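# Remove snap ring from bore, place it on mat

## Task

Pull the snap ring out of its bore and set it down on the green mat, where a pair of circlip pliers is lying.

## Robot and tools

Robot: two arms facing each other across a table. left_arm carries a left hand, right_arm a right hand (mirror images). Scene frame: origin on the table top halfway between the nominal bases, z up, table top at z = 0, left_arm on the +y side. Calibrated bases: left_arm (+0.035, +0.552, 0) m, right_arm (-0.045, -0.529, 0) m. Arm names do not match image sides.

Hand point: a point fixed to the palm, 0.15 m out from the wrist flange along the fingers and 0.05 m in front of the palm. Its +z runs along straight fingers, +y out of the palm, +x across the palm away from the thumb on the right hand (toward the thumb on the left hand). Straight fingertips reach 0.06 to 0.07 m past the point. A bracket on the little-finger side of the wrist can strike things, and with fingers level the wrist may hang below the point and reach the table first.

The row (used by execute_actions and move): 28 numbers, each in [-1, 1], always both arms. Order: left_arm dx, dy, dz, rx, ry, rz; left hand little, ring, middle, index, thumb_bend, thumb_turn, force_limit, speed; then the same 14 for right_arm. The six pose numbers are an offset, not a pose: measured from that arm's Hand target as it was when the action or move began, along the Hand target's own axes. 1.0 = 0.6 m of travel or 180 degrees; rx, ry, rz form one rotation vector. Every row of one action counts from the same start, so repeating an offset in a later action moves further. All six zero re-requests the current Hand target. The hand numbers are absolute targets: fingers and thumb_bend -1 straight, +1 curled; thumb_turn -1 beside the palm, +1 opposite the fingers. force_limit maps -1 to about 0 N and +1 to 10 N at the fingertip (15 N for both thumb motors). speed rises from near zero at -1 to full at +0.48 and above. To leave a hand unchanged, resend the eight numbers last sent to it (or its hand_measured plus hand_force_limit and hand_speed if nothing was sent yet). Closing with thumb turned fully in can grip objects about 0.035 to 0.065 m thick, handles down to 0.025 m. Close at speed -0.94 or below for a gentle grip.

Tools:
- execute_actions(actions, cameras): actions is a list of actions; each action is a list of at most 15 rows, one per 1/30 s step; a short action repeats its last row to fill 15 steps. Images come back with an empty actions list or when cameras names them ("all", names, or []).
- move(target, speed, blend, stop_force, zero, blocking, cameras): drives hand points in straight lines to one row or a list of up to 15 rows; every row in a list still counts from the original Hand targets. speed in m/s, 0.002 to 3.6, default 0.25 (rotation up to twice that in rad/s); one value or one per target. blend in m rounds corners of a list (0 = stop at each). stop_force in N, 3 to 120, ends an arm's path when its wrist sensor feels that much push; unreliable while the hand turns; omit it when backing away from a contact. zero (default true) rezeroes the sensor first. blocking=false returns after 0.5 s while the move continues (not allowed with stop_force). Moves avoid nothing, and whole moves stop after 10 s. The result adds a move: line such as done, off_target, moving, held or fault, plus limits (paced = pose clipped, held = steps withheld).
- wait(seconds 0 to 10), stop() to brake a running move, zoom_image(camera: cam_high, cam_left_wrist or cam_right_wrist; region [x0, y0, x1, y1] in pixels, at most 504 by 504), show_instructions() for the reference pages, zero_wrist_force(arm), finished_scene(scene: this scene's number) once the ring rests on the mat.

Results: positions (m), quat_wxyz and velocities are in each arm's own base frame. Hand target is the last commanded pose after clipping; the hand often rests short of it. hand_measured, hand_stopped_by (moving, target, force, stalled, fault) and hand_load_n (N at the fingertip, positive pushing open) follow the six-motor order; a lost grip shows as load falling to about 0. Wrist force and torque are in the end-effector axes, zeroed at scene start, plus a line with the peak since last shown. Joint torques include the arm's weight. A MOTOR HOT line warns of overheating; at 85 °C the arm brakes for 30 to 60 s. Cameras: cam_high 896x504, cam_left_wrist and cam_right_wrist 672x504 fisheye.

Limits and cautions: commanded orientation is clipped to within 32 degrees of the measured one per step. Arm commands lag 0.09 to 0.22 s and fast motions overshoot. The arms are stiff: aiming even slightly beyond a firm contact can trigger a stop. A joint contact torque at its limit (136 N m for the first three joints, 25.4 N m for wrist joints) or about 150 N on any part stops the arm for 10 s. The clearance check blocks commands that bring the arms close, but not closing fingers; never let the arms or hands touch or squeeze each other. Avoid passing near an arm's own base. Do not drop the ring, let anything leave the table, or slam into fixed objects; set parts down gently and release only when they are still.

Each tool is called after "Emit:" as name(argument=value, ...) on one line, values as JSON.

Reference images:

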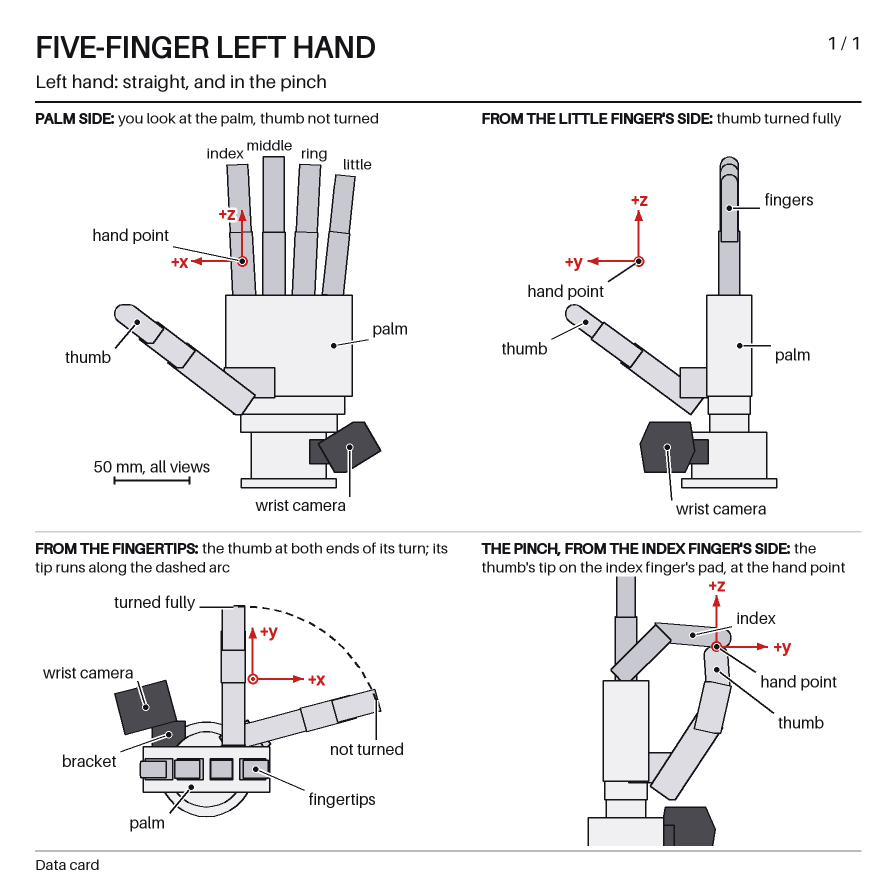

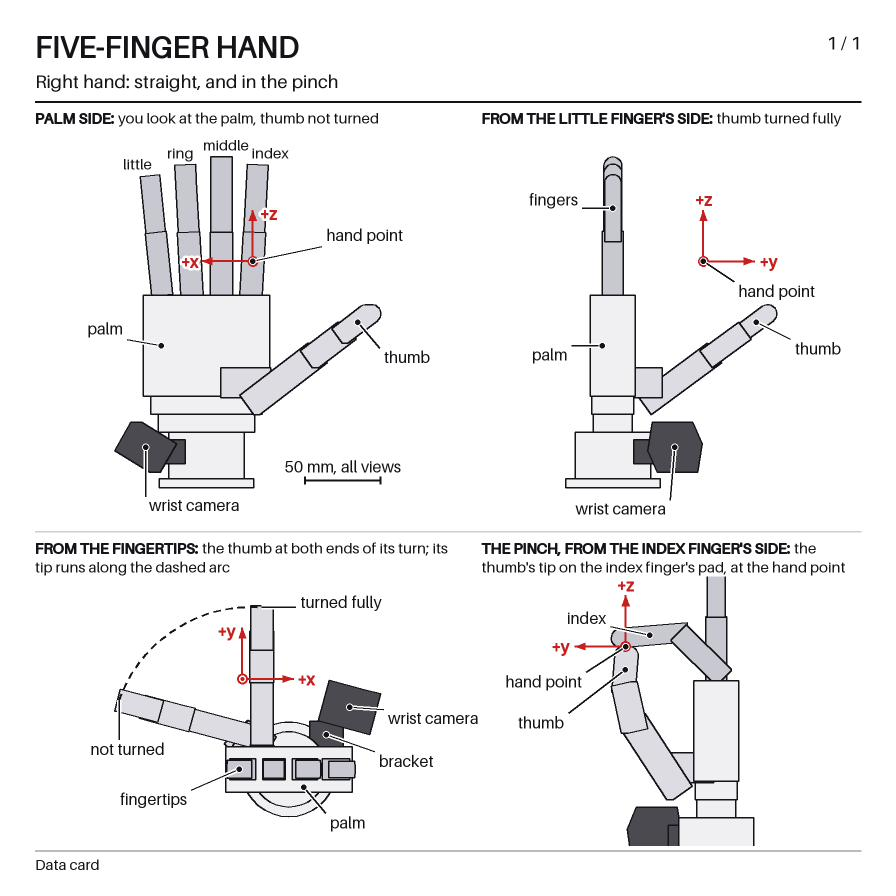

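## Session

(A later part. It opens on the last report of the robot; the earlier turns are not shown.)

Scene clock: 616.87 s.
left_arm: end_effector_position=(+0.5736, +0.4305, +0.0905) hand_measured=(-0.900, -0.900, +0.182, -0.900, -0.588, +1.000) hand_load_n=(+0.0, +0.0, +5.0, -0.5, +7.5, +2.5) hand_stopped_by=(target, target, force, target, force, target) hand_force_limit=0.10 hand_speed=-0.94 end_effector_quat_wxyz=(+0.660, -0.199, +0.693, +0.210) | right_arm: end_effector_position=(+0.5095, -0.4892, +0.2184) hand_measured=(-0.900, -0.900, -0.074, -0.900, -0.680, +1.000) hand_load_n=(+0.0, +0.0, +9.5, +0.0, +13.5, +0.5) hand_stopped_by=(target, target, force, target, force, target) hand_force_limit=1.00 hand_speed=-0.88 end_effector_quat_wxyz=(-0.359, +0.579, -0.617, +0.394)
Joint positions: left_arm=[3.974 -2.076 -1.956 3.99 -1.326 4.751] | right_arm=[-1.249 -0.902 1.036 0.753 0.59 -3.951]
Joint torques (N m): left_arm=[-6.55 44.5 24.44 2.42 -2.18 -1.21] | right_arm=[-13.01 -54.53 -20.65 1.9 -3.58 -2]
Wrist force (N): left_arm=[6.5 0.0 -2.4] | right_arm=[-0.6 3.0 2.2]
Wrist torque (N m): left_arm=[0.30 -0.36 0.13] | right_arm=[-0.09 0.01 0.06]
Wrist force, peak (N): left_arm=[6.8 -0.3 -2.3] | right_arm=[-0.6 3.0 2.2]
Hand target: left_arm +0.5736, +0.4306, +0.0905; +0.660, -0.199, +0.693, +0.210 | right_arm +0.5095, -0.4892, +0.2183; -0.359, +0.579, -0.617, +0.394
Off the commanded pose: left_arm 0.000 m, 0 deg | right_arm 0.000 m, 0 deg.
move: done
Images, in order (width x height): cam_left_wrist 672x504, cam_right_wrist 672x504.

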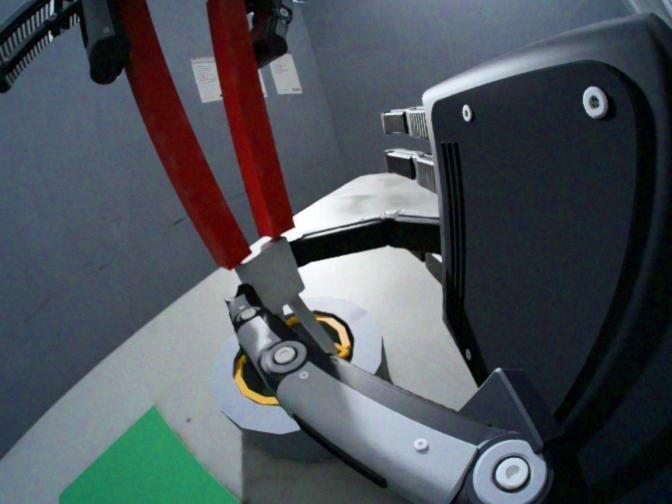

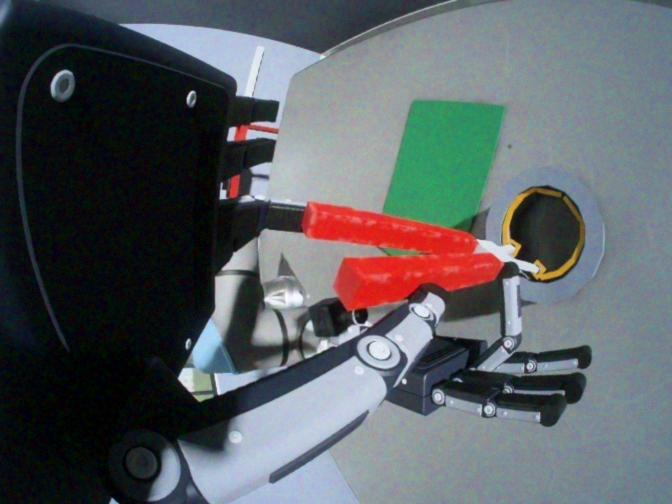

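Emit:
move(target=[-0.0042,0.0001,-0.0002,0,0,0,-0.9,-0.9,0.66,-0.9,-0.54,1,0.1,-0.94,0.0001,-0.0038,-0.0018,0,0,0,-0.9,-0.9,-0.02,-0.9,-0.6,1,1,-0.88], speed=0.01, cameras=["cam_left_wrist", "cam_right_wrist"])

Emit:
zoom_image(camera="cam_right_wrist", region=[490, 160, 620, 320])

Emit:
zoom_image(camera="cam_left_wrist", region=[200, 280, 400, 460])

Scene clock: 619.60 s.
left_arm: end_effector_position=(+0.5736, +0.4305, +0.0930) hand_measured=(-0.900, -0.900, +0.182, -0.900, -0.588, +1.000) hand_load_n=(+0.5, +0.0, +5.5, +0.0, +7.0, +3.0) hand_stopped_by=(target, target, force, target, force, target) hand_force_limit=0.10 hand_speed=-0.94 end_effector_quat_wxyz=(+0.660, -0.199, +0.693, +0.210) | right_arm: end_effector_position=(+0.5095, -0.4892, +0.2209) hand_measured=(-0.900, -0.900, -0.074, -0.900, -0.680, +1.000) hand_load_n=(+0.0, +0.0, +8.5, +0.0, +12.5, +0.5) hand_stopped_by=(target, target, force, target, force, target) hand_force_limit=1.00 hand_speed=-0.88 end_effector_quat_wxyz=(-0.359, +0.579, -0.617, +0.394)
Joint positions: left_arm=[3.974 -2.072 -1.955 3.984 -1.326 4.751] | right_arm=[-1.249 -0.903 1.031 0.759 0.59 -3.951]
Joint torques (N m): left_arm=[-1.4 45.53 25.7 2.31 -1.9 1.03] | right_arm=[-11.65 -55.81 -22.08 2.27 -3.34 -1.6]
Wrist force (N): left_arm=[7.8 -2.3 -2.8] | right_arm=[0.0 5.1 3.0]
Wrist torque (N m): left_arm=[0.24 -0.40 0.17] | right_arm=[-0.18 -0.01 0.12]
Wrist force, peak (N): left_arm=[7.7 -2.7 -2.8] | right_arm=[-0.3 6.4 3.4]
Hand target: left_arm +0.5736, +0.4305, +0.0930; +0.660, -0.199, +0.693, +0.210 | right_arm +0.5095, -0.4892, +0.2208; -0.359, +0.579, -0.617, +0.394
Off the commanded pose: left_arm 0.000 m, 0 deg | right_arm 0.000 m, 0 deg.
move: done
Images, in order (width x height): cam_left_wrist 672x504, cam_right_wrist 672x504.

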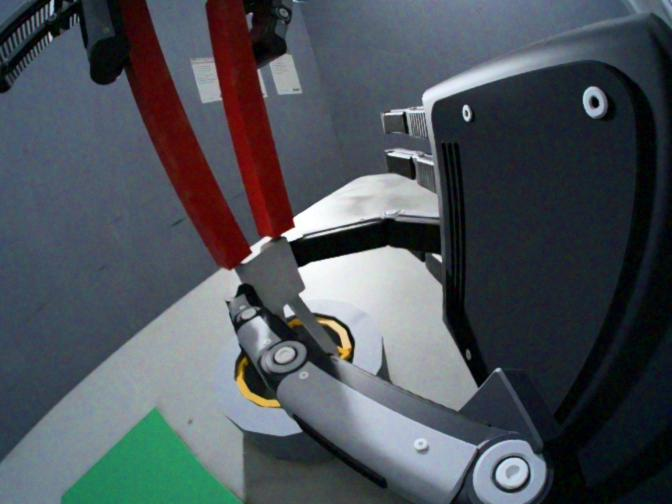

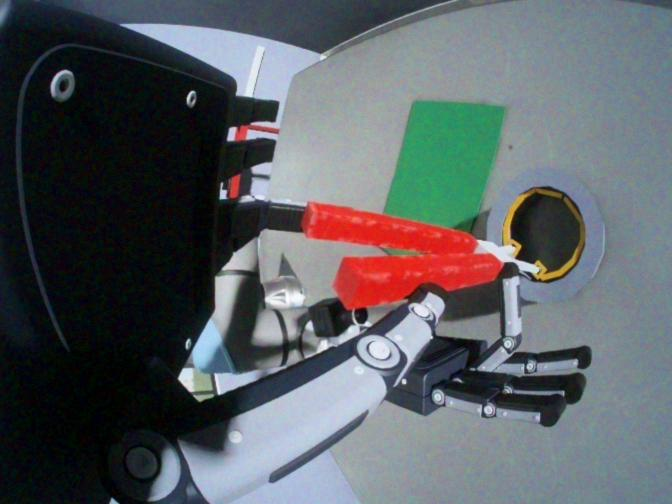

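Scaled by 3.150 from the camera's 672x504 image, which has a finer 960x720 frame.

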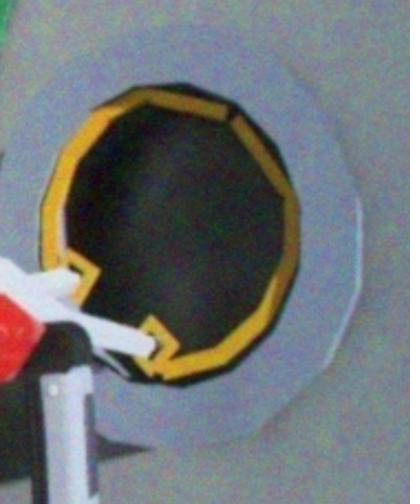

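Scaled by 2.520 from the camera's 672x504 image, which has a finer 960x720 frame.

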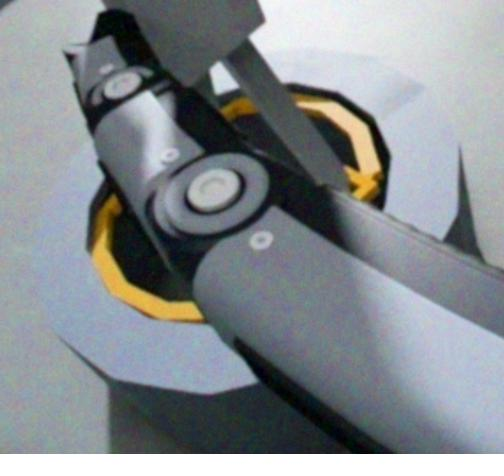

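Emit:
move(target=[0,-0.0024,-0.0023,0,0,0,-0.9,-0.9,0.66,-0.9,-0.54,1,0.1,-0.94,-0.0032,-0.0002,0.0004,0,0,0,-0.9,-0.9,-0.02,-0.9,-0.6,1,1,-0.88], speed=0.01, cameras=["cam_right_wrist"])

Emit:
zoom_image(camera="cam_right_wrist", region=[490, 160, 620, 320])

Scene clock: 627.50 s.
left_arm: end_effector_position=(+0.5732, +0.4285, +0.0930) hand_measured=(-0.900, -0.900, +0.180, -0.900, -0.588, +1.000) hand_load_n=(+0.0, +0.0, +7.5, +0.0, +7.0, +2.5) hand_stopped_by=(target, target, force, target, force, target) hand_force_limit=0.10 hand_speed=-0.94 end_effector_quat_wxyz=(+0.660, -0.199, +0.693, +0.210) | right_arm: end_effector_position=(+0.5099, -0.4873, +0.2208) hand_measured=(-0.900, -0.900, -0.074, -0.900, -0.680, +1.000) hand_load_n=(+0.0, +0.0, +9.0, +0.0, +12.5, +2.5) hand_stopped_by=(target, target, force, target, force, target) hand_force_limit=1.00 hand_speed=-0.88 end_effector_quat_wxyz=(-0.359, +0.579, -0.617, +0.394)
Joint positions: left_arm=[3.971 -2.069 -1.959 3.986 -1.329 4.751] | right_arm=[-1.248 -0.908 1.038 0.754 0.591 -3.948]
Joint torques (N m): left_arm=[-5.62 47.6 8.46 3.48 -1.1 -1.37] | right_arm=[6.56 -50.88 -23.29 0.02 0.14 1.98]
Wrist force (N): left_arm=[4.4 3.1 1.1] | right_arm=[-2.5 3.4 2.6]
Wrist torque (N m): left_arm=[0.35 -0.31 0.12] | right_arm=[-0.21 0.03 -0.05]
Wrist force, peak (N): left_arm=[8.2 -2.6 -3.1] | right_arm=[-0.1 5.4 3.0]
Hand target: left_arm +0.5733, +0.4286, +0.0930; +0.660, -0.199, +0.693, +0.210 | right_arm +0.5099, -0.4873, +0.2208; -0.359, +0.579, -0.617, +0.394
Off the commanded pose: left_arm 0.000 m, 0 deg | right_arm 0.000 m, 0 deg.
move: done
Images, in order (width x height): cam_right_wrist 672x504.

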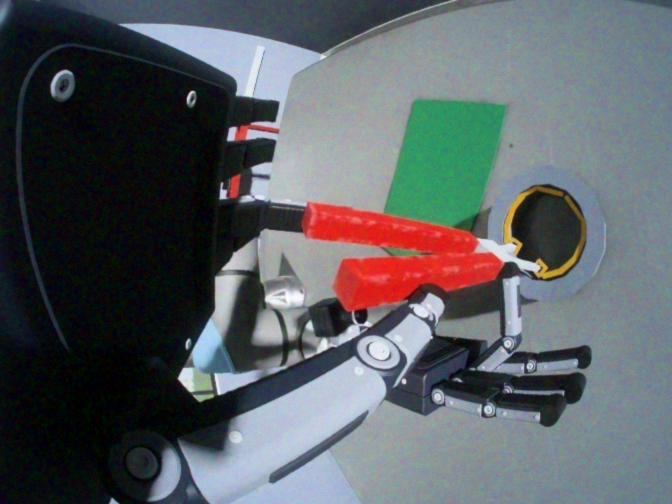

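Scaled by 3.150 from the camera's 672x504 image, which has a finer 960x720 frame.

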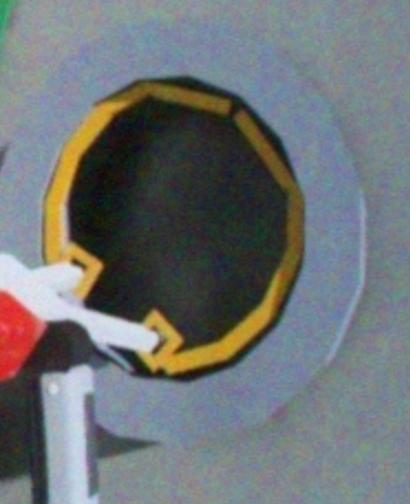

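Emit:
move(target=[-0.0042,0.0013,0.001,0,0,0,-0.9,-0.9,0.66,-0.9,-0.54,1,0.1,-0.94,0.0017,-0.0037,-0.002,0,0,0,-0.9,-0.9,-0.02,-0.9,-0.6,1,1,-0.88], speed=0.01, cameras=["cam_left_wrist", "cam_right_wrist"])

Emit:
zoom_image(camera="cam_right_wrist", region=[490, 160, 620, 320])

Emit:
zoom_image(camera="cam_left_wrist", region=[200, 280, 400, 460])

Scene clock: 633.20 s.
left_arm: end_effector_position=(+0.5735, +0.4296, +0.0955) hand_measured=(-0.900, -0.900, +0.180, -0.900, -0.588, +1.000) hand_load_n=(+0.0, +0.0, +5.0, +0.0, +7.0, +2.5) hand_stopped_by=(target, target, force, target, force, target) hand_force_limit=0.10 hand_speed=-0.94 end_effector_quat_wxyz=(+0.660, -0.199, +0.693, +0.210) | right_arm: end_effector_position=(+0.5097, -0.4883, +0.2234) hand_measured=(-0.900, -0.900, -0.074, -0.900, -0.680, +1.000) hand_load_n=(+0.0, +0.0, +8.0, +0.0, +13.5, +2.0) hand_stopped_by=(target, target, force, target, force, target) hand_force_limit=1.00 hand_speed=-0.88 end_effector_quat_wxyz=(-0.359, +0.579, -0.617, +0.394)
Joint positions: left_arm=[3.973 -2.065 -1.956 3.979 -1.328 4.751] | right_arm=[-1.248 -0.906 1.029 0.763 0.591 -3.949]
Joint torques (N m): left_arm=[8.07 46.85 24.44 2.7 1.16 0.77] | right_arm=[-9.62 -46.2 -18.94 2.1 -5.22 -1.93]
Wrist force (N): left_arm=[5.5 -3.4 -6.8] | right_arm=[1.4 7.2 2.9]
Wrist torque (N m): left_arm=[0.03 -0.41 0.20] | right_arm=[-0.23 0.03 0.20]
Wrist force, peak (N): left_arm=[5.8 -3.6 -6.8] | right_arm=[-0.5 8.6 3.9]
Hand target: left_arm +0.5735, +0.4296, +0.0955; +0.660, -0.199, +0.693, +0.210 | right_arm +0.5097, -0.4883, +0.2234; -0.359, +0.579, -0.617, +0.394
Off the commanded pose: left_arm 0.000 m, 0 deg | right_arm 0.000 m, 0 deg.
move: done
Images, in order (width x height): cam_left_wrist 672x504, cam_right_wrist 672x504.

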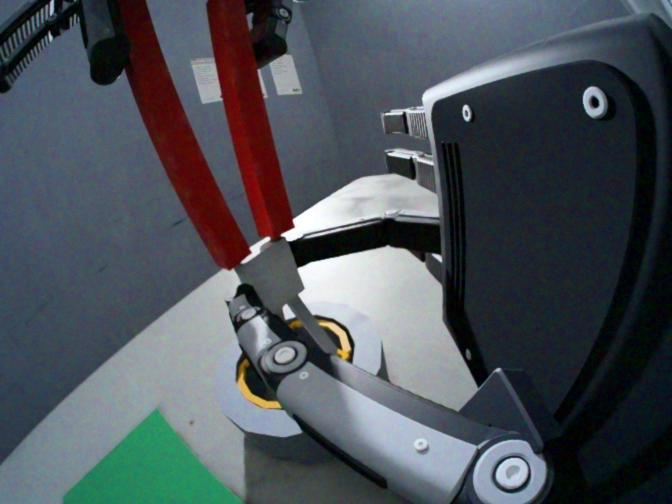

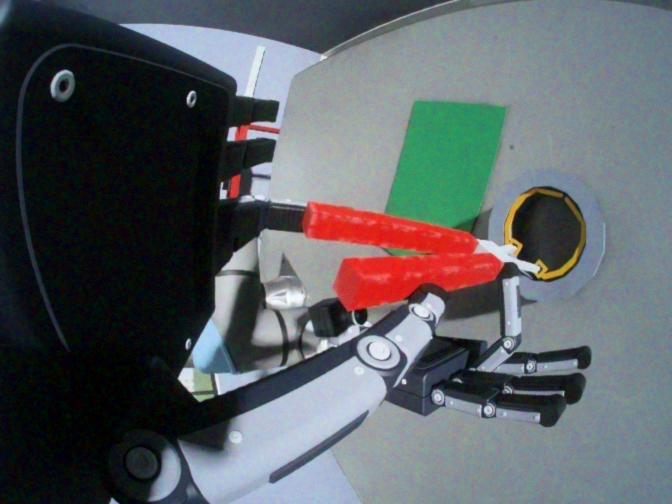

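Scaled by 3.150 from the camera's 672x504 image, which has a finer 960x720 frame.

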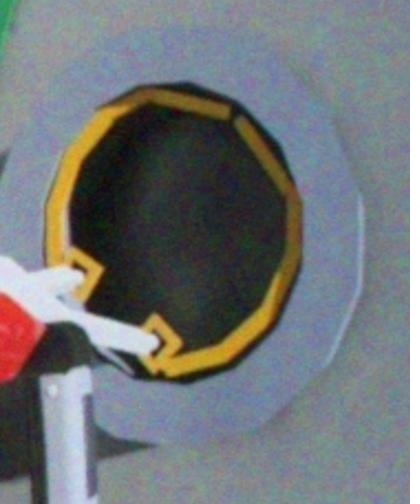

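Scaled by 2.520 from the camera's 672x504 image, which has a finer 960x720 frame.

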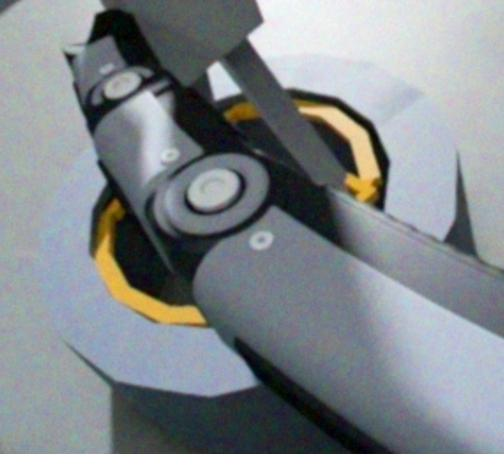

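Emit:
move(target=[-0.005,-0.0006,-0.0008,0,0,0,-0.9,-0.9,0.66,-0.9,-0.54,1,0.1,-0.94,-0.0008,-0.0045,-0.002,0,0,0,-0.9,-0.9,-0.02,-0.9,-0.6,1,1,-0.88], speed=0.01, cameras=["cam_left_wrist", "cam_right_wrist"])

Emit:
zoom_image(camera="cam_right_wrist", region=[490, 160, 620, 320])

Emit:
zoom_image(camera="cam_left_wrist", region=[200, 280, 400, 460])

Scene clock: 640.00 s.
left_arm: end_effector_position=(+0.5734, +0.4290, +0.0986) hand_measured=(-0.900, -0.900, +0.180, -0.900, -0.588, +1.000) hand_load_n=(+0.0, +0.0, +5.5, +0.0, +7.5, +3.5) hand_stopped_by=(target, target, force, target, force, target) hand_force_limit=0.10 hand_speed=-0.94 end_effector_quat_wxyz=(+0.660, -0.199, +0.693, +0.210) | right_arm: end_effector_position=(+0.5099, -0.4878, +0.2264) hand_measured=(-0.900, -0.900, -0.074, -0.900, -0.680, +1.000) hand_load_n=(+0.0, +0.0, +8.0, -0.5, +13.0, +2.5) hand_stopped_by=(target, target, force, target, force, target) hand_force_limit=1.00 hand_speed=-0.88 end_effector_quat_wxyz=(-0.359, +0.579, -0.617, +0.394)
Joint positions: left_arm=[3.972 -2.059 -1.955 3.972 -1.328 4.751] | right_arm=[-1.248 -0.908 1.025 0.768 0.591 -3.949]
Joint torques (N m): left_arm=[-7.49 42.9 26.6 2.18 -1.55 0.54] | right_arm=[9.72 -54.12 -23.31 2.05 -0.28 2.18]
Wrist force (N): left_arm=[6.4 1.0 -2.7] | right_arm=[-0.7 6.0 2.7]
Wrist torque (N m): left_arm=[0.25 -0.35 0.10] | right_arm=[-0.18 0.03 0.11]
Wrist force, peak (N): left_arm=[6.4 -3.9 -7.1] | right_arm=[-0.3 7.8 3.3]
Hand target: left_arm +0.5734, +0.4290, +0.0985; +0.660, -0.199, +0.693, +0.210 | right_arm +0.5098, -0.4878, +0.2263; -0.359, +0.579, -0.617, +0.394
Off the commanded pose: left_arm 0.000 m, 0 deg | right_arm 0.000 m, 0 deg.
move: done
Images, in order (width x height): cam_left_wrist 672x504, cam_right_wrist 672x504.

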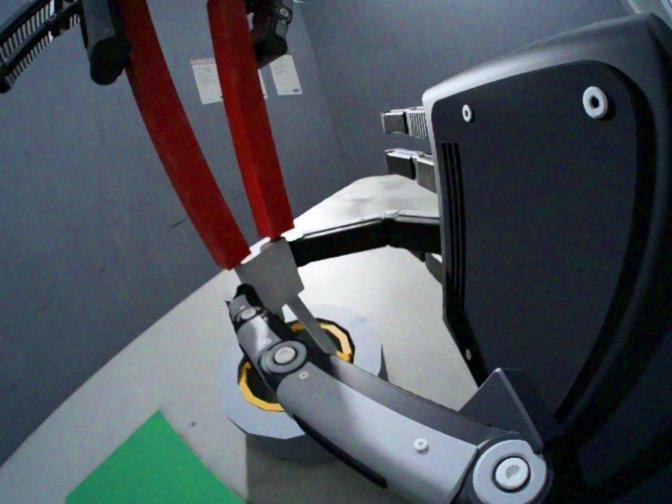

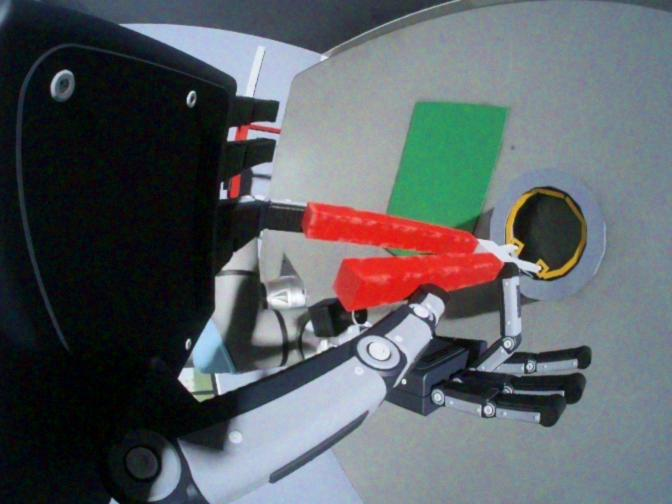

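Scaled by 3.150 from the camera's 672x504 image, which has a finer 960x720 frame.

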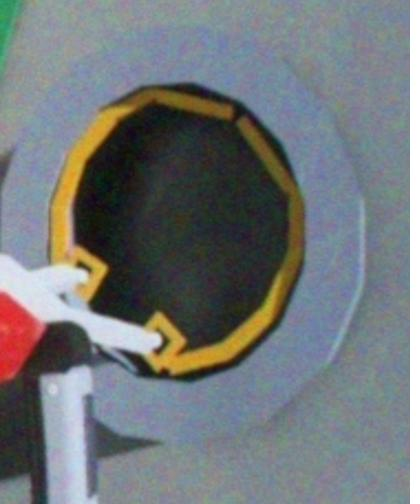

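Scaled by 2.520 from the camera's 672x504 image, which has a finer 960x720 frame.

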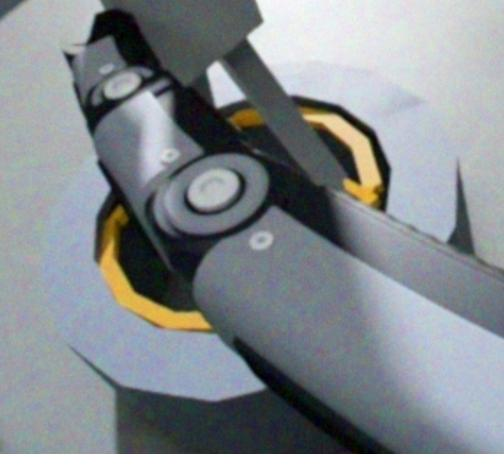

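Emit:
move(target=[-0.005,0.0001,-0.0002,0,0,0,-0.9,-0.9,0.66,-0.9,-0.54,1,0.1,-0.94,0.0001,-0.0045,-0.0022,0,0,0,-0.9,-0.9,-0.02,-0.9,-0.6,1,1,-0.88], speed=0.01, cameras=["cam_left_wrist", "cam_right_wrist"])

Emit:
zoom_image(camera="cam_right_wrist", region=[490, 160, 620, 320])

Emit:
zoom_image(camera="cam_left_wrist", region=[200, 280, 400, 460])

Scene clock: 644.00 s.
left_arm: end_effector_position=(+0.5734, +0.4290, +0.1016) hand_measured=(-0.900, -0.900, +0.182, -0.900, -0.588, +1.000) hand_load_n=(+0.0, +0.0, +5.5, +0.0, +7.0, +2.5) hand_stopped_by=(target, target, force, target, force, target) hand_force_limit=0.10 hand_speed=-0.94 end_effector_quat_wxyz=(+0.660, -0.199, +0.693, +0.210) | right_arm: end_effector_position=(+0.5098, -0.4878, +0.2294) hand_measured=(-0.900, -0.900, -0.072, -0.900, -0.676, +1.000) hand_load_n=(+0.0, +0.0, +1.0, +0.0, +1.5, +0.0) hand_stopped_by=(target, target, force, target, force, target) hand_force_limit=1.00 hand_speed=-0.88 end_effector_quat_wxyz=(-0.359, +0.579, -0.617, +0.394)
Joint positions: left_arm=[3.972 -2.053 -1.954 3.965 -1.328 4.751] | right_arm=[-1.248 -0.909 1.019 0.775 0.591 -3.949]
Joint torques (N m): left_arm=[-7.63 41.42 23.26 1.55 -1.02 -1.28] | right_arm=[-10.45 -50.67 -18.05 1.78 -2.58 -1.51]
Wrist force (N): left_arm=[4.3 0.1 -3.3] | right_arm=[-0.4 -1.5 -0.1]
Wrist torque (N m): left_arm=[0.20 -0.40 0.18] | right_arm=[-0.16 0.04 -0.03]
Wrist force, peak (N): left_arm=[7.2 0.7 -3.3] | right_arm=[-0.9 7.1 3.0]
Hand target: left_arm +0.5734, +0.4290, +0.1015; +0.660, -0.199, +0.693, +0.210 | right_arm +0.5098, -0.4878, +0.2293; -0.359, +0.579, -0.617, +0.394
Off the commanded pose: left_arm 0.000 m, 0 deg | right_arm 0.000 m, 0 deg.
move: done
Images, in order (width x height): cam_left_wrist 672x504, cam_right_wrist 672x504.

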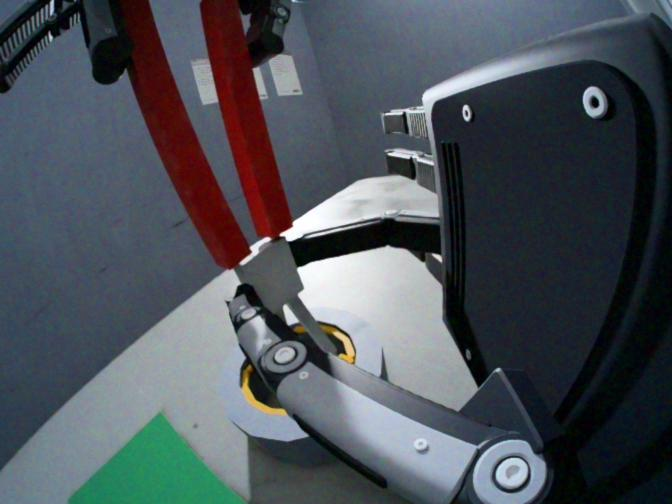

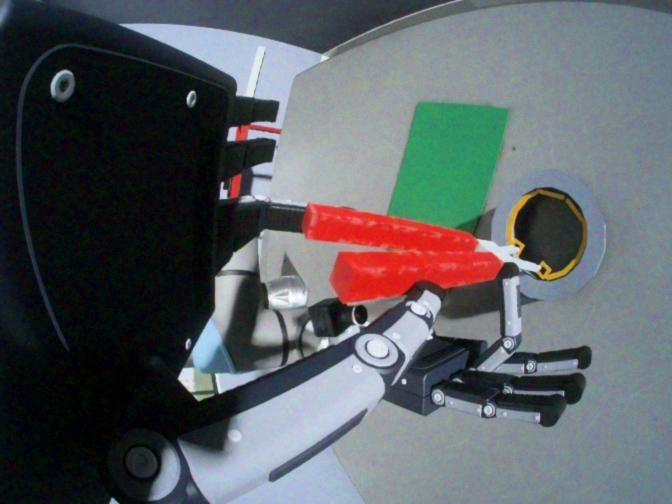

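Scaled by 3.150 from the camera's 672x504 image, which has a finer 960x720 frame.

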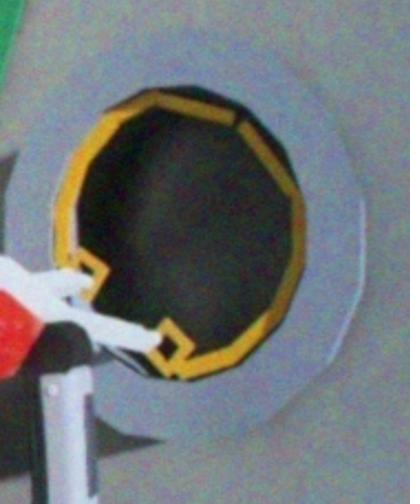

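Scaled by 2.520 from the camera's 672x504 image, which has a finer 960x720 frame.

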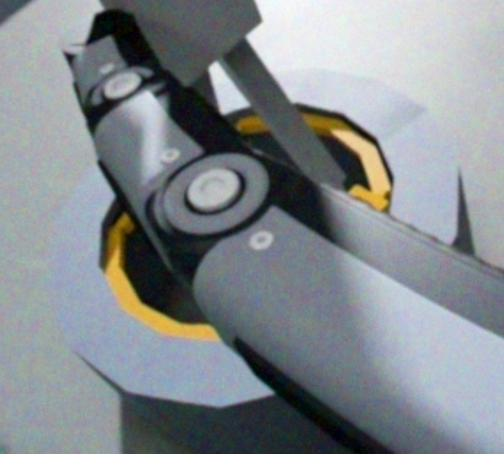

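Emit:
execute_actions(actions=[[[0,0,0,0,0,0,-0.9,-0.9,0.66,-0.9,-0.54,1,0.1,-0.94,0,0,0,0,0,0,-0.9,-0.9,-0.45,-0.9,-0.88,1,-0.7,-0.6]]], cameras=["cam_left_wrist", "cam_right_wrist"])

Emit:
zoom_image(camera="cam_right_wrist", region=[490, 160, 620, 320])

Emit:
zoom_image(camera="cam_right_wrist", region=[494, 230, 554, 280])

Scene clock: 684.23 s.
left_arm: end_effector_position=(+0.5734, +0.4290, +0.1015) hand_measured=(-0.900, -0.900, +0.182, -0.900, -0.588, +1.000) hand_load_n=(+0.0, +0.0, +5.5, +0.0, +6.5, +2.5) hand_stopped_by=(target, target, force, target, force, target) hand_force_limit=0.10 hand_speed=-0.94 end_effector_quat_wxyz=(+0.660, -0.199, +0.693, +0.210) | right_arm: end_effector_position=(+0.5098, -0.4878, +0.2293) hand_measured=(-0.900, -0.900, -0.450, -0.900, -0.880, +1.000) hand_load_n=(+0.0, +0.0, +0.0, +0.0, +0.0, +0.0) hand_stopped_by=(target, target, target, target, target, target) hand_force_limit=-0.70 hand_speed=-0.60 end_effector_quat_wxyz=(-0.359, +0.579, -0.617, +0.394)
Joint positions: left_arm=[3.972 -2.053 -1.954 3.965 -1.329 4.751] | right_arm=[-1.248 -0.909 1.019 0.775 0.591 -3.949]
Joint torques (N m): left_arm=[-6.67 28.49 7.7 3.97 -1.92 -1.38] | right_arm=[-12.28 -40.74 -13.04 -0.45 -3.42 -1.47]
Wrist force (N): left_arm=[4.0 -0.4 -3.4] | right_arm=[-0.3 -1.9 0.2]
Wrist torque (N m): left_arm=[0.18 -0.35 0.18] | right_arm=[-0.17 0.01 -0.03]
Wrist force, peak (N): left_arm=[5.0 0.3 -3.8] | right_arm=[-0.6 -1.9 -1.0]
Hand target: left_arm +0.5734, +0.4290, +0.1015; +0.660, -0.199, +0.693, +0.210 | right_arm +0.5098, -0.4878, +0.2293; -0.359, +0.579, -0.617, +0.394
Off the commanded pose: left_arm 0.000 m, 0 deg | right_arm 0.000 m, 0 deg.
Images, in order (width x height): cam_left_wrist 672x504, cam_right_wrist 672x504.

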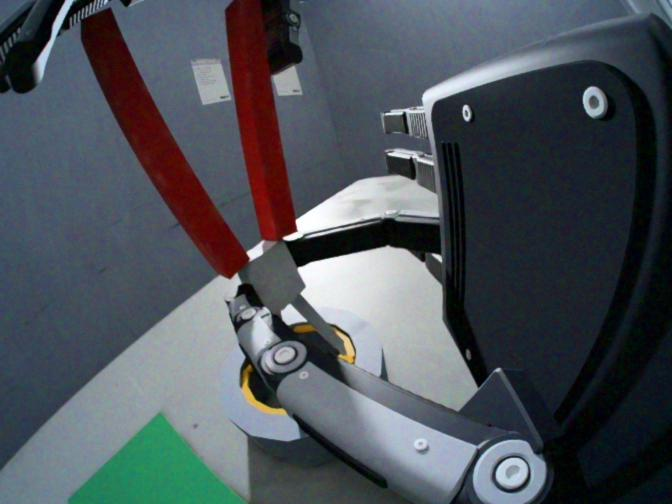

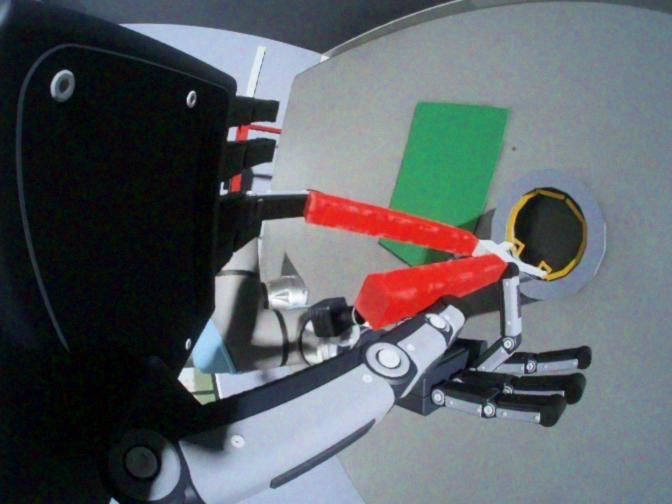

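Scaled by 3.150 from the camera's 672x504 image, which has a finer 960x720 frame.

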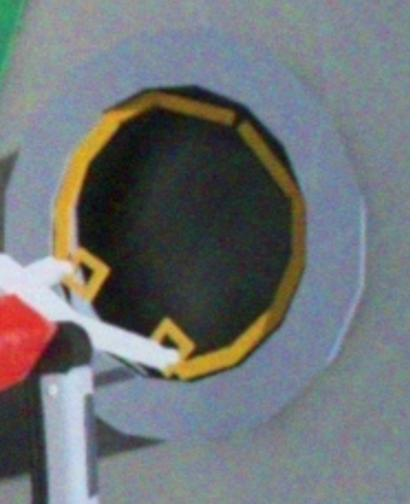

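Scaled by 8.400 from the camera's 672x504 image, which has a finer 960x720 frame.

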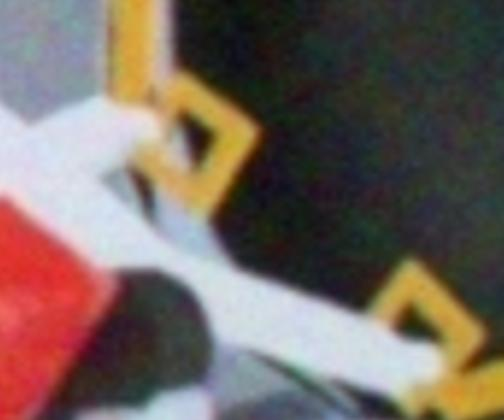

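Emit:
execute_actions(actions=[[[0,0,0,0,0,0,-0.9,-0.9,0.66,-0.9,-0.54,1,0.1,-0.94,0,0,0,0,0,0,-0.9,-0.9,-0.24,-0.9,-0.768,1,0.2,-0.8]]], cameras=["cam_right_wrist"])

Emit:
zoom_image(camera="cam_right_wrist", region=[494, 230, 554, 280])

Scene clock: 690.27 s.
left_arm: end_effector_position=(+0.5734, +0.4290, +0.1015) hand_measured=(-0.900, -0.900, +0.182, -0.900, -0.588, +1.000) hand_load_n=(+0.0, +0.0, +5.0, +0.0, +6.5, +3.5) hand_stopped_by=(target, target, force, target, force, target) hand_force_limit=0.10 hand_speed=-0.94 end_effector_quat_wxyz=(+0.660, -0.199, +0.693, +0.210) | right_arm: end_effector_position=(+0.5098, -0.4878, +0.2293) hand_measured=(-0.900, -0.900, -0.240, -0.900, -0.770, +1.000) hand_load_n=(+0.0, +0.0, +0.5, +0.0, +1.5, +0.0) hand_stopped_by=(target, target, target, target, target, target) hand_force_limit=0.20 hand_speed=-0.80 end_effector_quat_wxyz=(-0.359, +0.579, -0.617, +0.394)
Joint positions: left_arm=[3.972 -2.053 -1.954 3.965 -1.329 4.751] | right_arm=[-1.248 -0.909 1.019 0.775 0.591 -3.949]
Joint torques (N m): left_arm=[-5.59 40.22 18.63 3.89 -1.88 -1.36] | right_arm=[-12.38 -42.63 -12.89 0.09 -3.43 -0.85]
Wrist force (N): left_arm=[4.0 0.2 -3.5] | right_arm=[-0.4 -1.3 0.1]
Wrist torque (N m): left_arm=[0.23 -0.41 0.16] | right_arm=[-0.12 0.03 -0.03]
Wrist force, peak (N): left_arm=[4.1 0.2 -3.9] | right_arm=[-0.6 -2.1 0.6]
Hand target: left_arm +0.5734, +0.4290, +0.1015; +0.660, -0.199, +0.693, +0.210 | right_arm +0.5098, -0.4878, +0.2293; -0.359, +0.579, -0.617, +0.394
Off the commanded pose: left_arm 0.000 m, 0 deg | right_arm 0.000 m, 0 deg.
Images, in order (width x height): cam_right_wrist 672x504.

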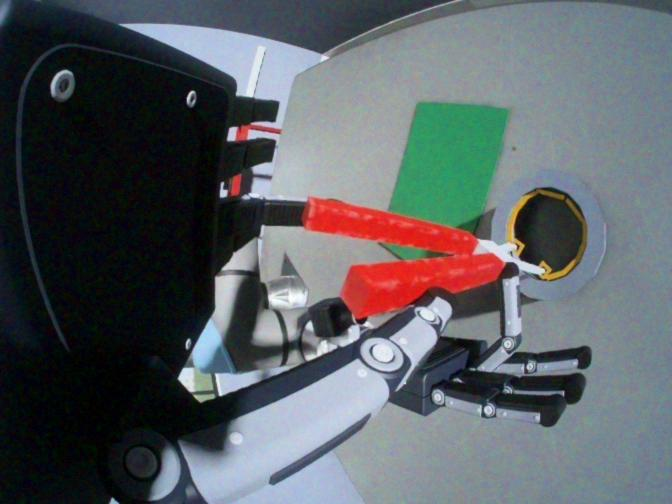

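Scaled by 8.400 from the camera's 672x504 image, which has a finer 960x720 frame.

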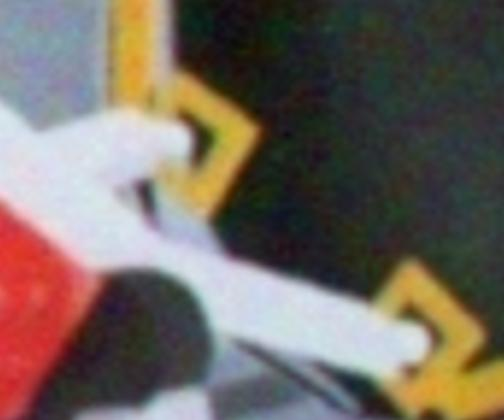

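Emit:
move(target=[0,-0.0009,0.0041,-0.0194,0.0005,-0.0008,-0.9,-0.9,0.66,-0.9,-0.54,1,0.1,-0.94,0.0002,0.0011,-0.0023,0,0,0,-0.9,-0.9,-0.24,-0.9,-0.768,1,0.2,-0.8], speed=0.02, cameras=["cam_right_wrist"])

Emit:
zoom_image(camera="cam_right_wrist", region=[494, 230, 554, 280])

Scene clock: 699.00 s.
left_arm: end_effector_position=(+0.5758, +0.4299, +0.1014) hand_measured=(-0.900, -0.900, +0.182, -0.900, -0.588, +1.000) hand_load_n=(+0.0, +0.0, +5.0, +0.0, +7.0, +4.0) hand_stopped_by=(target, target, force, target, force, target) hand_force_limit=0.10 hand_speed=-0.94 end_effector_quat_wxyz=(+0.653, -0.220, +0.687, +0.230) end_effector_velocity=(+0.001, -0.001, -0.001) end_effector_angular_velocity=(-0.001, +0.000, -0.006) | right_arm: end_effector_position=(+0.5083, -0.4878, +0.2293) hand_measured=(-0.900, -0.900, -0.240, -0.900, -0.770, +1.000) hand_load_n=(+0.0, +0.0, +0.5, +0.0, +1.5, -0.5) hand_stopped_by=(target, target, target, target, target, target) hand_force_limit=0.20 hand_speed=-0.80 end_effector_quat_wxyz=(-0.359, +0.579, -0.617, +0.394)
Joint positions: left_arm=[3.935 -2.067 -1.931 3.956 -1.427 4.747] | right_arm=[-1.251 -0.911 1.022 0.777 0.589 -3.952]
Joint velocities: left_arm=[0.001 -0.001 0 0 0.007 0] | right_arm=[within noise]
Joint torques (N m): left_arm=[7.26 34.9 13.21 0.83 1.95 -1.1] | right_arm=[-11.31 -52.29 -14.46 3.25 -3.47 -2.02]
Wrist force (N): left_arm=[3.3 -0.1 -3.5] | right_arm=[-0.4 -0.8 0.2]
Wrist torque (N m): left_arm=[0.18 -0.36 0.16] | right_arm=[-0.11 0.04 0.06]
Wrist force, peak (N): left_arm=[5.6 0.1 -3.8] | right_arm=[-0.7 -2.7 -1.0]
Hand target: left_arm +0.5758, +0.4299, +0.1014; +0.653, -0.220, +0.687, +0.230 | right_arm +0.5083, -0.4878, +0.2293; -0.359, +0.579, -0.617, +0.394
Off the commanded pose: left_arm 0.000 m, 0 deg | right_arm 0.000 m, 0 deg.
move: done
Images, in order (width x height): cam_right_wrist 672x504.

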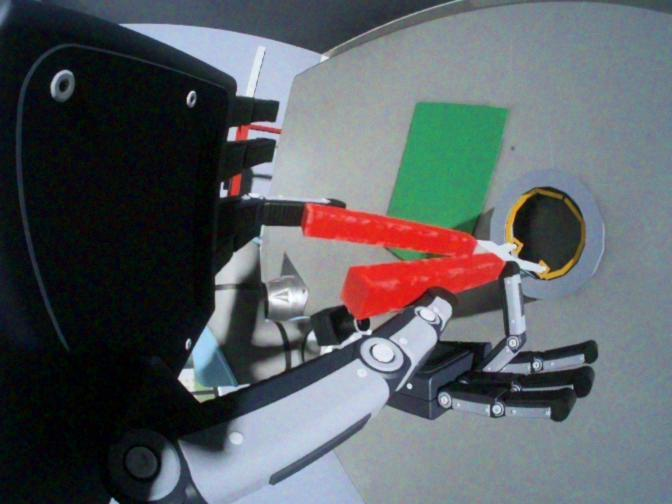

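Scaled by 8.400 from the camera's 672x504 image, which has a finer 960x720 frame.

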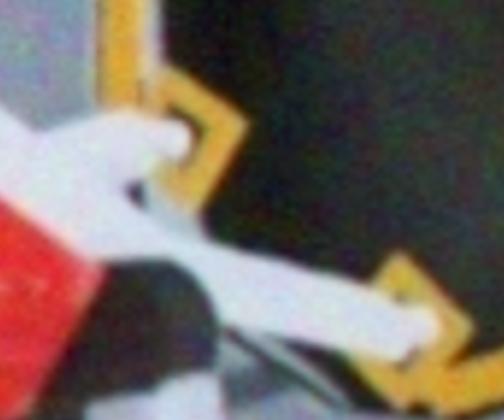

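Emit:
execute_actions(actions=[[[0,0,0,0,0,0,-0.9,-0.9,0.66,-0.9,-0.54,1,0.1,-0.94,0,0,0,0,0,0,-0.9,-0.9,-0.2,-0.9,-0.748,1,0.4,-0.8]]])

Emit:
move(target=[0,-0.0006,-0.001,0,0,0,-0.9,-0.9,0.66,-0.9,-0.54,1,0.1,-0.94,-0.001,-0.0002,0.0004,0,0,0,-0.9,-0.9,-0.2,-0.9,-0.748,1,0.4,-0.8], speed=0.02, cameras=["cam_right_wrist"])

Emit:
zoom_image(camera="cam_right_wrist", region=[494, 230, 554, 280])

Scene clock: 708.10 s.
left_arm: end_effector_position=(+0.5758, +0.4299, +0.1014) hand_measured=(-0.900, -0.900, +0.182, -0.900, -0.588, +1.000) hand_load_n=(+0.0, +0.0, +5.0, +0.0, +7.0, +3.5) hand_stopped_by=(target, target, force, target, force, target) hand_force_limit=0.10 hand_speed=-0.94 end_effector_quat_wxyz=(+0.653, -0.220, +0.687, +0.230) | right_arm: end_effector_position=(+0.5083, -0.4878, +0.2293) hand_measured=(-0.900, -0.900, -0.200, -0.900, -0.750, +1.000) hand_load_n=(+0.0, +0.0, +0.5, +0.0, +1.5, +0.0) hand_stopped_by=(target, target, target, target, target, target) hand_force_limit=0.40 hand_speed=-0.80 end_effector_quat_wxyz=(-0.359, +0.579, -0.617, +0.394)
Joint positions: left_arm=[3.935 -2.067 -1.931 3.956 -1.426 4.747] | right_arm=[-1.251 -0.911 1.022 0.777 0.589 -3.952]
Joint torques (N m): left_arm=[6.69 50.91 6.4 3.21 1.78 1.49] | right_arm=[5.58 -41.78 -23.94 0.24 0.2 1.34]
Wrist force (N): left_arm=[4.2 -0.1 -3.4] | right_arm=[-0.6 -1.1 -0.1]
Wrist torque (N m): left_arm=[0.19 -0.43 0.17] | right_arm=[-0.10 0.07 0.04]
Wrist force, peak (N): left_arm=[4.2 0.1 -3.5] | right_arm=[-0.3 -1.5 0.2]
Hand target: left_arm +0.5758, +0.4299, +0.1014; +0.653, -0.220, +0.687, +0.230 | right_arm +0.5083, -0.4878, +0.2293; -0.359, +0.579, -0.617, +0.394
Off the commanded pose: left_arm 0.000 m, 0 deg | right_arm 0.000 m, 0 deg.

Scene clock: 708.80 s.
left_arm: end_effector_position=(+0.5755, +0.4292, +0.1014) hand_measured=(-0.900, -0.900, +0.182, -0.900, -0.588, +1.000) hand_load_n=(+0.0, +0.0, +5.0, +0.0, +7.0, +3.5) hand_stopped_by=(target, target, force, target, force, target) hand_force_limit=0.10 hand_speed=-0.94 end_effector_quat_wxyz=(+0.653, -0.220, +0.687, +0.230) | right_arm: end_effector_position=(+0.5086, -0.4872, +0.2293) hand_measured=(-0.900, -0.900, -0.200, -0.900, -0.750, +1.000) hand_load_n=(+0.0, +0.0, +0.5, +0.0, +1.5, +0.0) hand_stopped_by=(target, target, target, target, target, target) hand_force_limit=0.40 hand_speed=-0.80 end_effector_quat_wxyz=(-0.359, +0.579, -0.617, +0.394)
Joint positions: left_arm=[3.934 -2.066 -1.932 3.957 -1.427 4.747] | right_arm=[-1.25 -0.912 1.024 0.775 0.59 -3.951]
Joint torques (N m): left_arm=[-6.85 49.83 8.43 4.31 -1.89 0.39] | right_arm=[9.01 -51.66 -15.23 -0.18 0.71 2.13]
Wrist force (N): left_arm=[3.8 0.1 -3.8] | right_arm=[-0.7 -1.0 0.1]
Wrist torque (N m): left_arm=[0.24 -0.39 0.15] | right_arm=[-0.10 0.08 -0.09]
Wrist force, peak (N): left_arm=[3.8 0.1 -3.8] | right_arm=[-0.3 -1.7 0.3]
Hand target: left_arm +0.5755, +0.4292, +0.1014; +0.653, -0.220, +0.687, +0.230 | right_arm +0.5086, -0.4872, +0.2293; -0.359, +0.579, -0.617, +0.394
Off the commanded pose: left_arm 0.000 m, 0 deg | right_arm 0.000 m, 0 deg.
move: done
Images, in order (width x height): cam_right_wrist 672x504.

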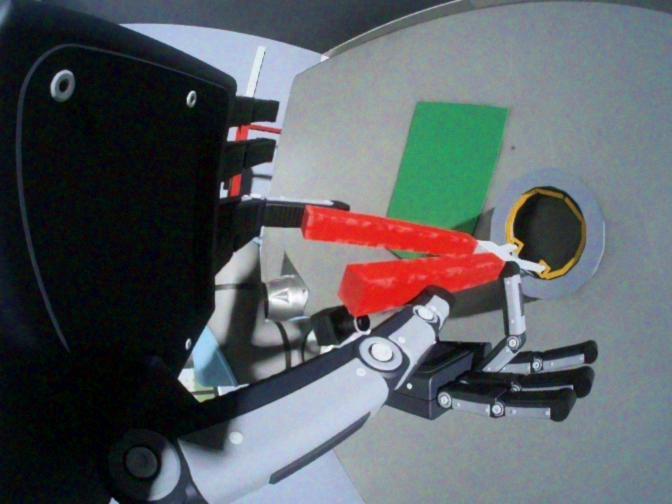

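Scaled by 8.400 from the camera's 672x504 image, which has a finer 960x720 frame.

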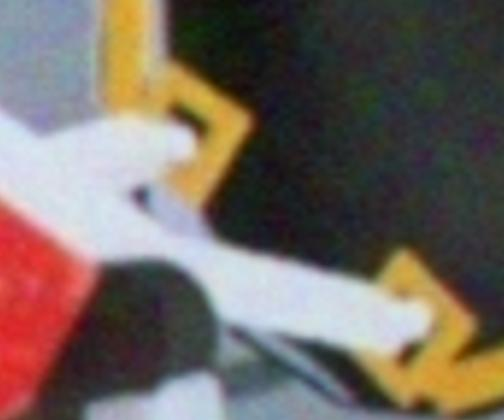

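Emit:
zoom_image(camera="cam_right_wrist", region=[506, 234, 530, 258])

Emit:
zoom_image(camera="cam_right_wrist", region=[532, 256, 556, 280])

Scaled by 21.000 from the camera's 672x504 image, which has a finer 960x720 frame.

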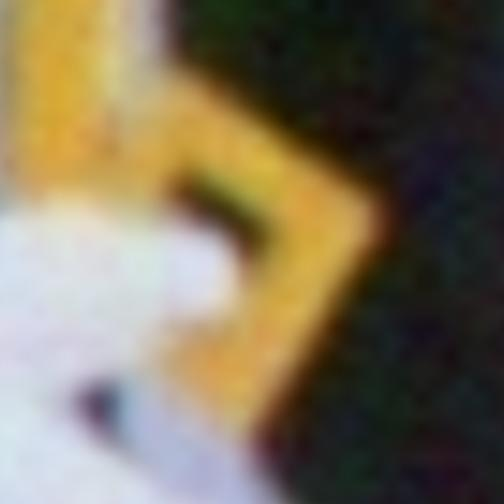

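Scaled by 21.000 from the camera's 672x504 image, which has a finer 960x720 frame.

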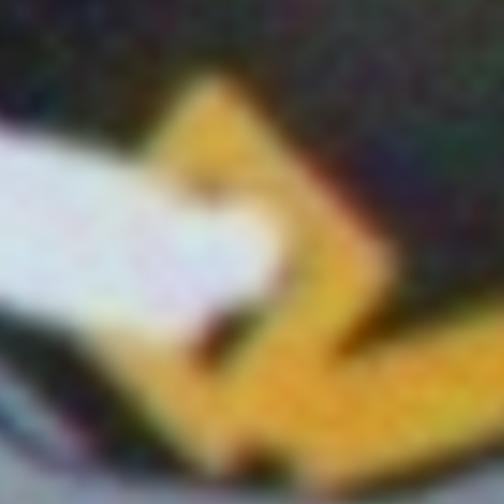

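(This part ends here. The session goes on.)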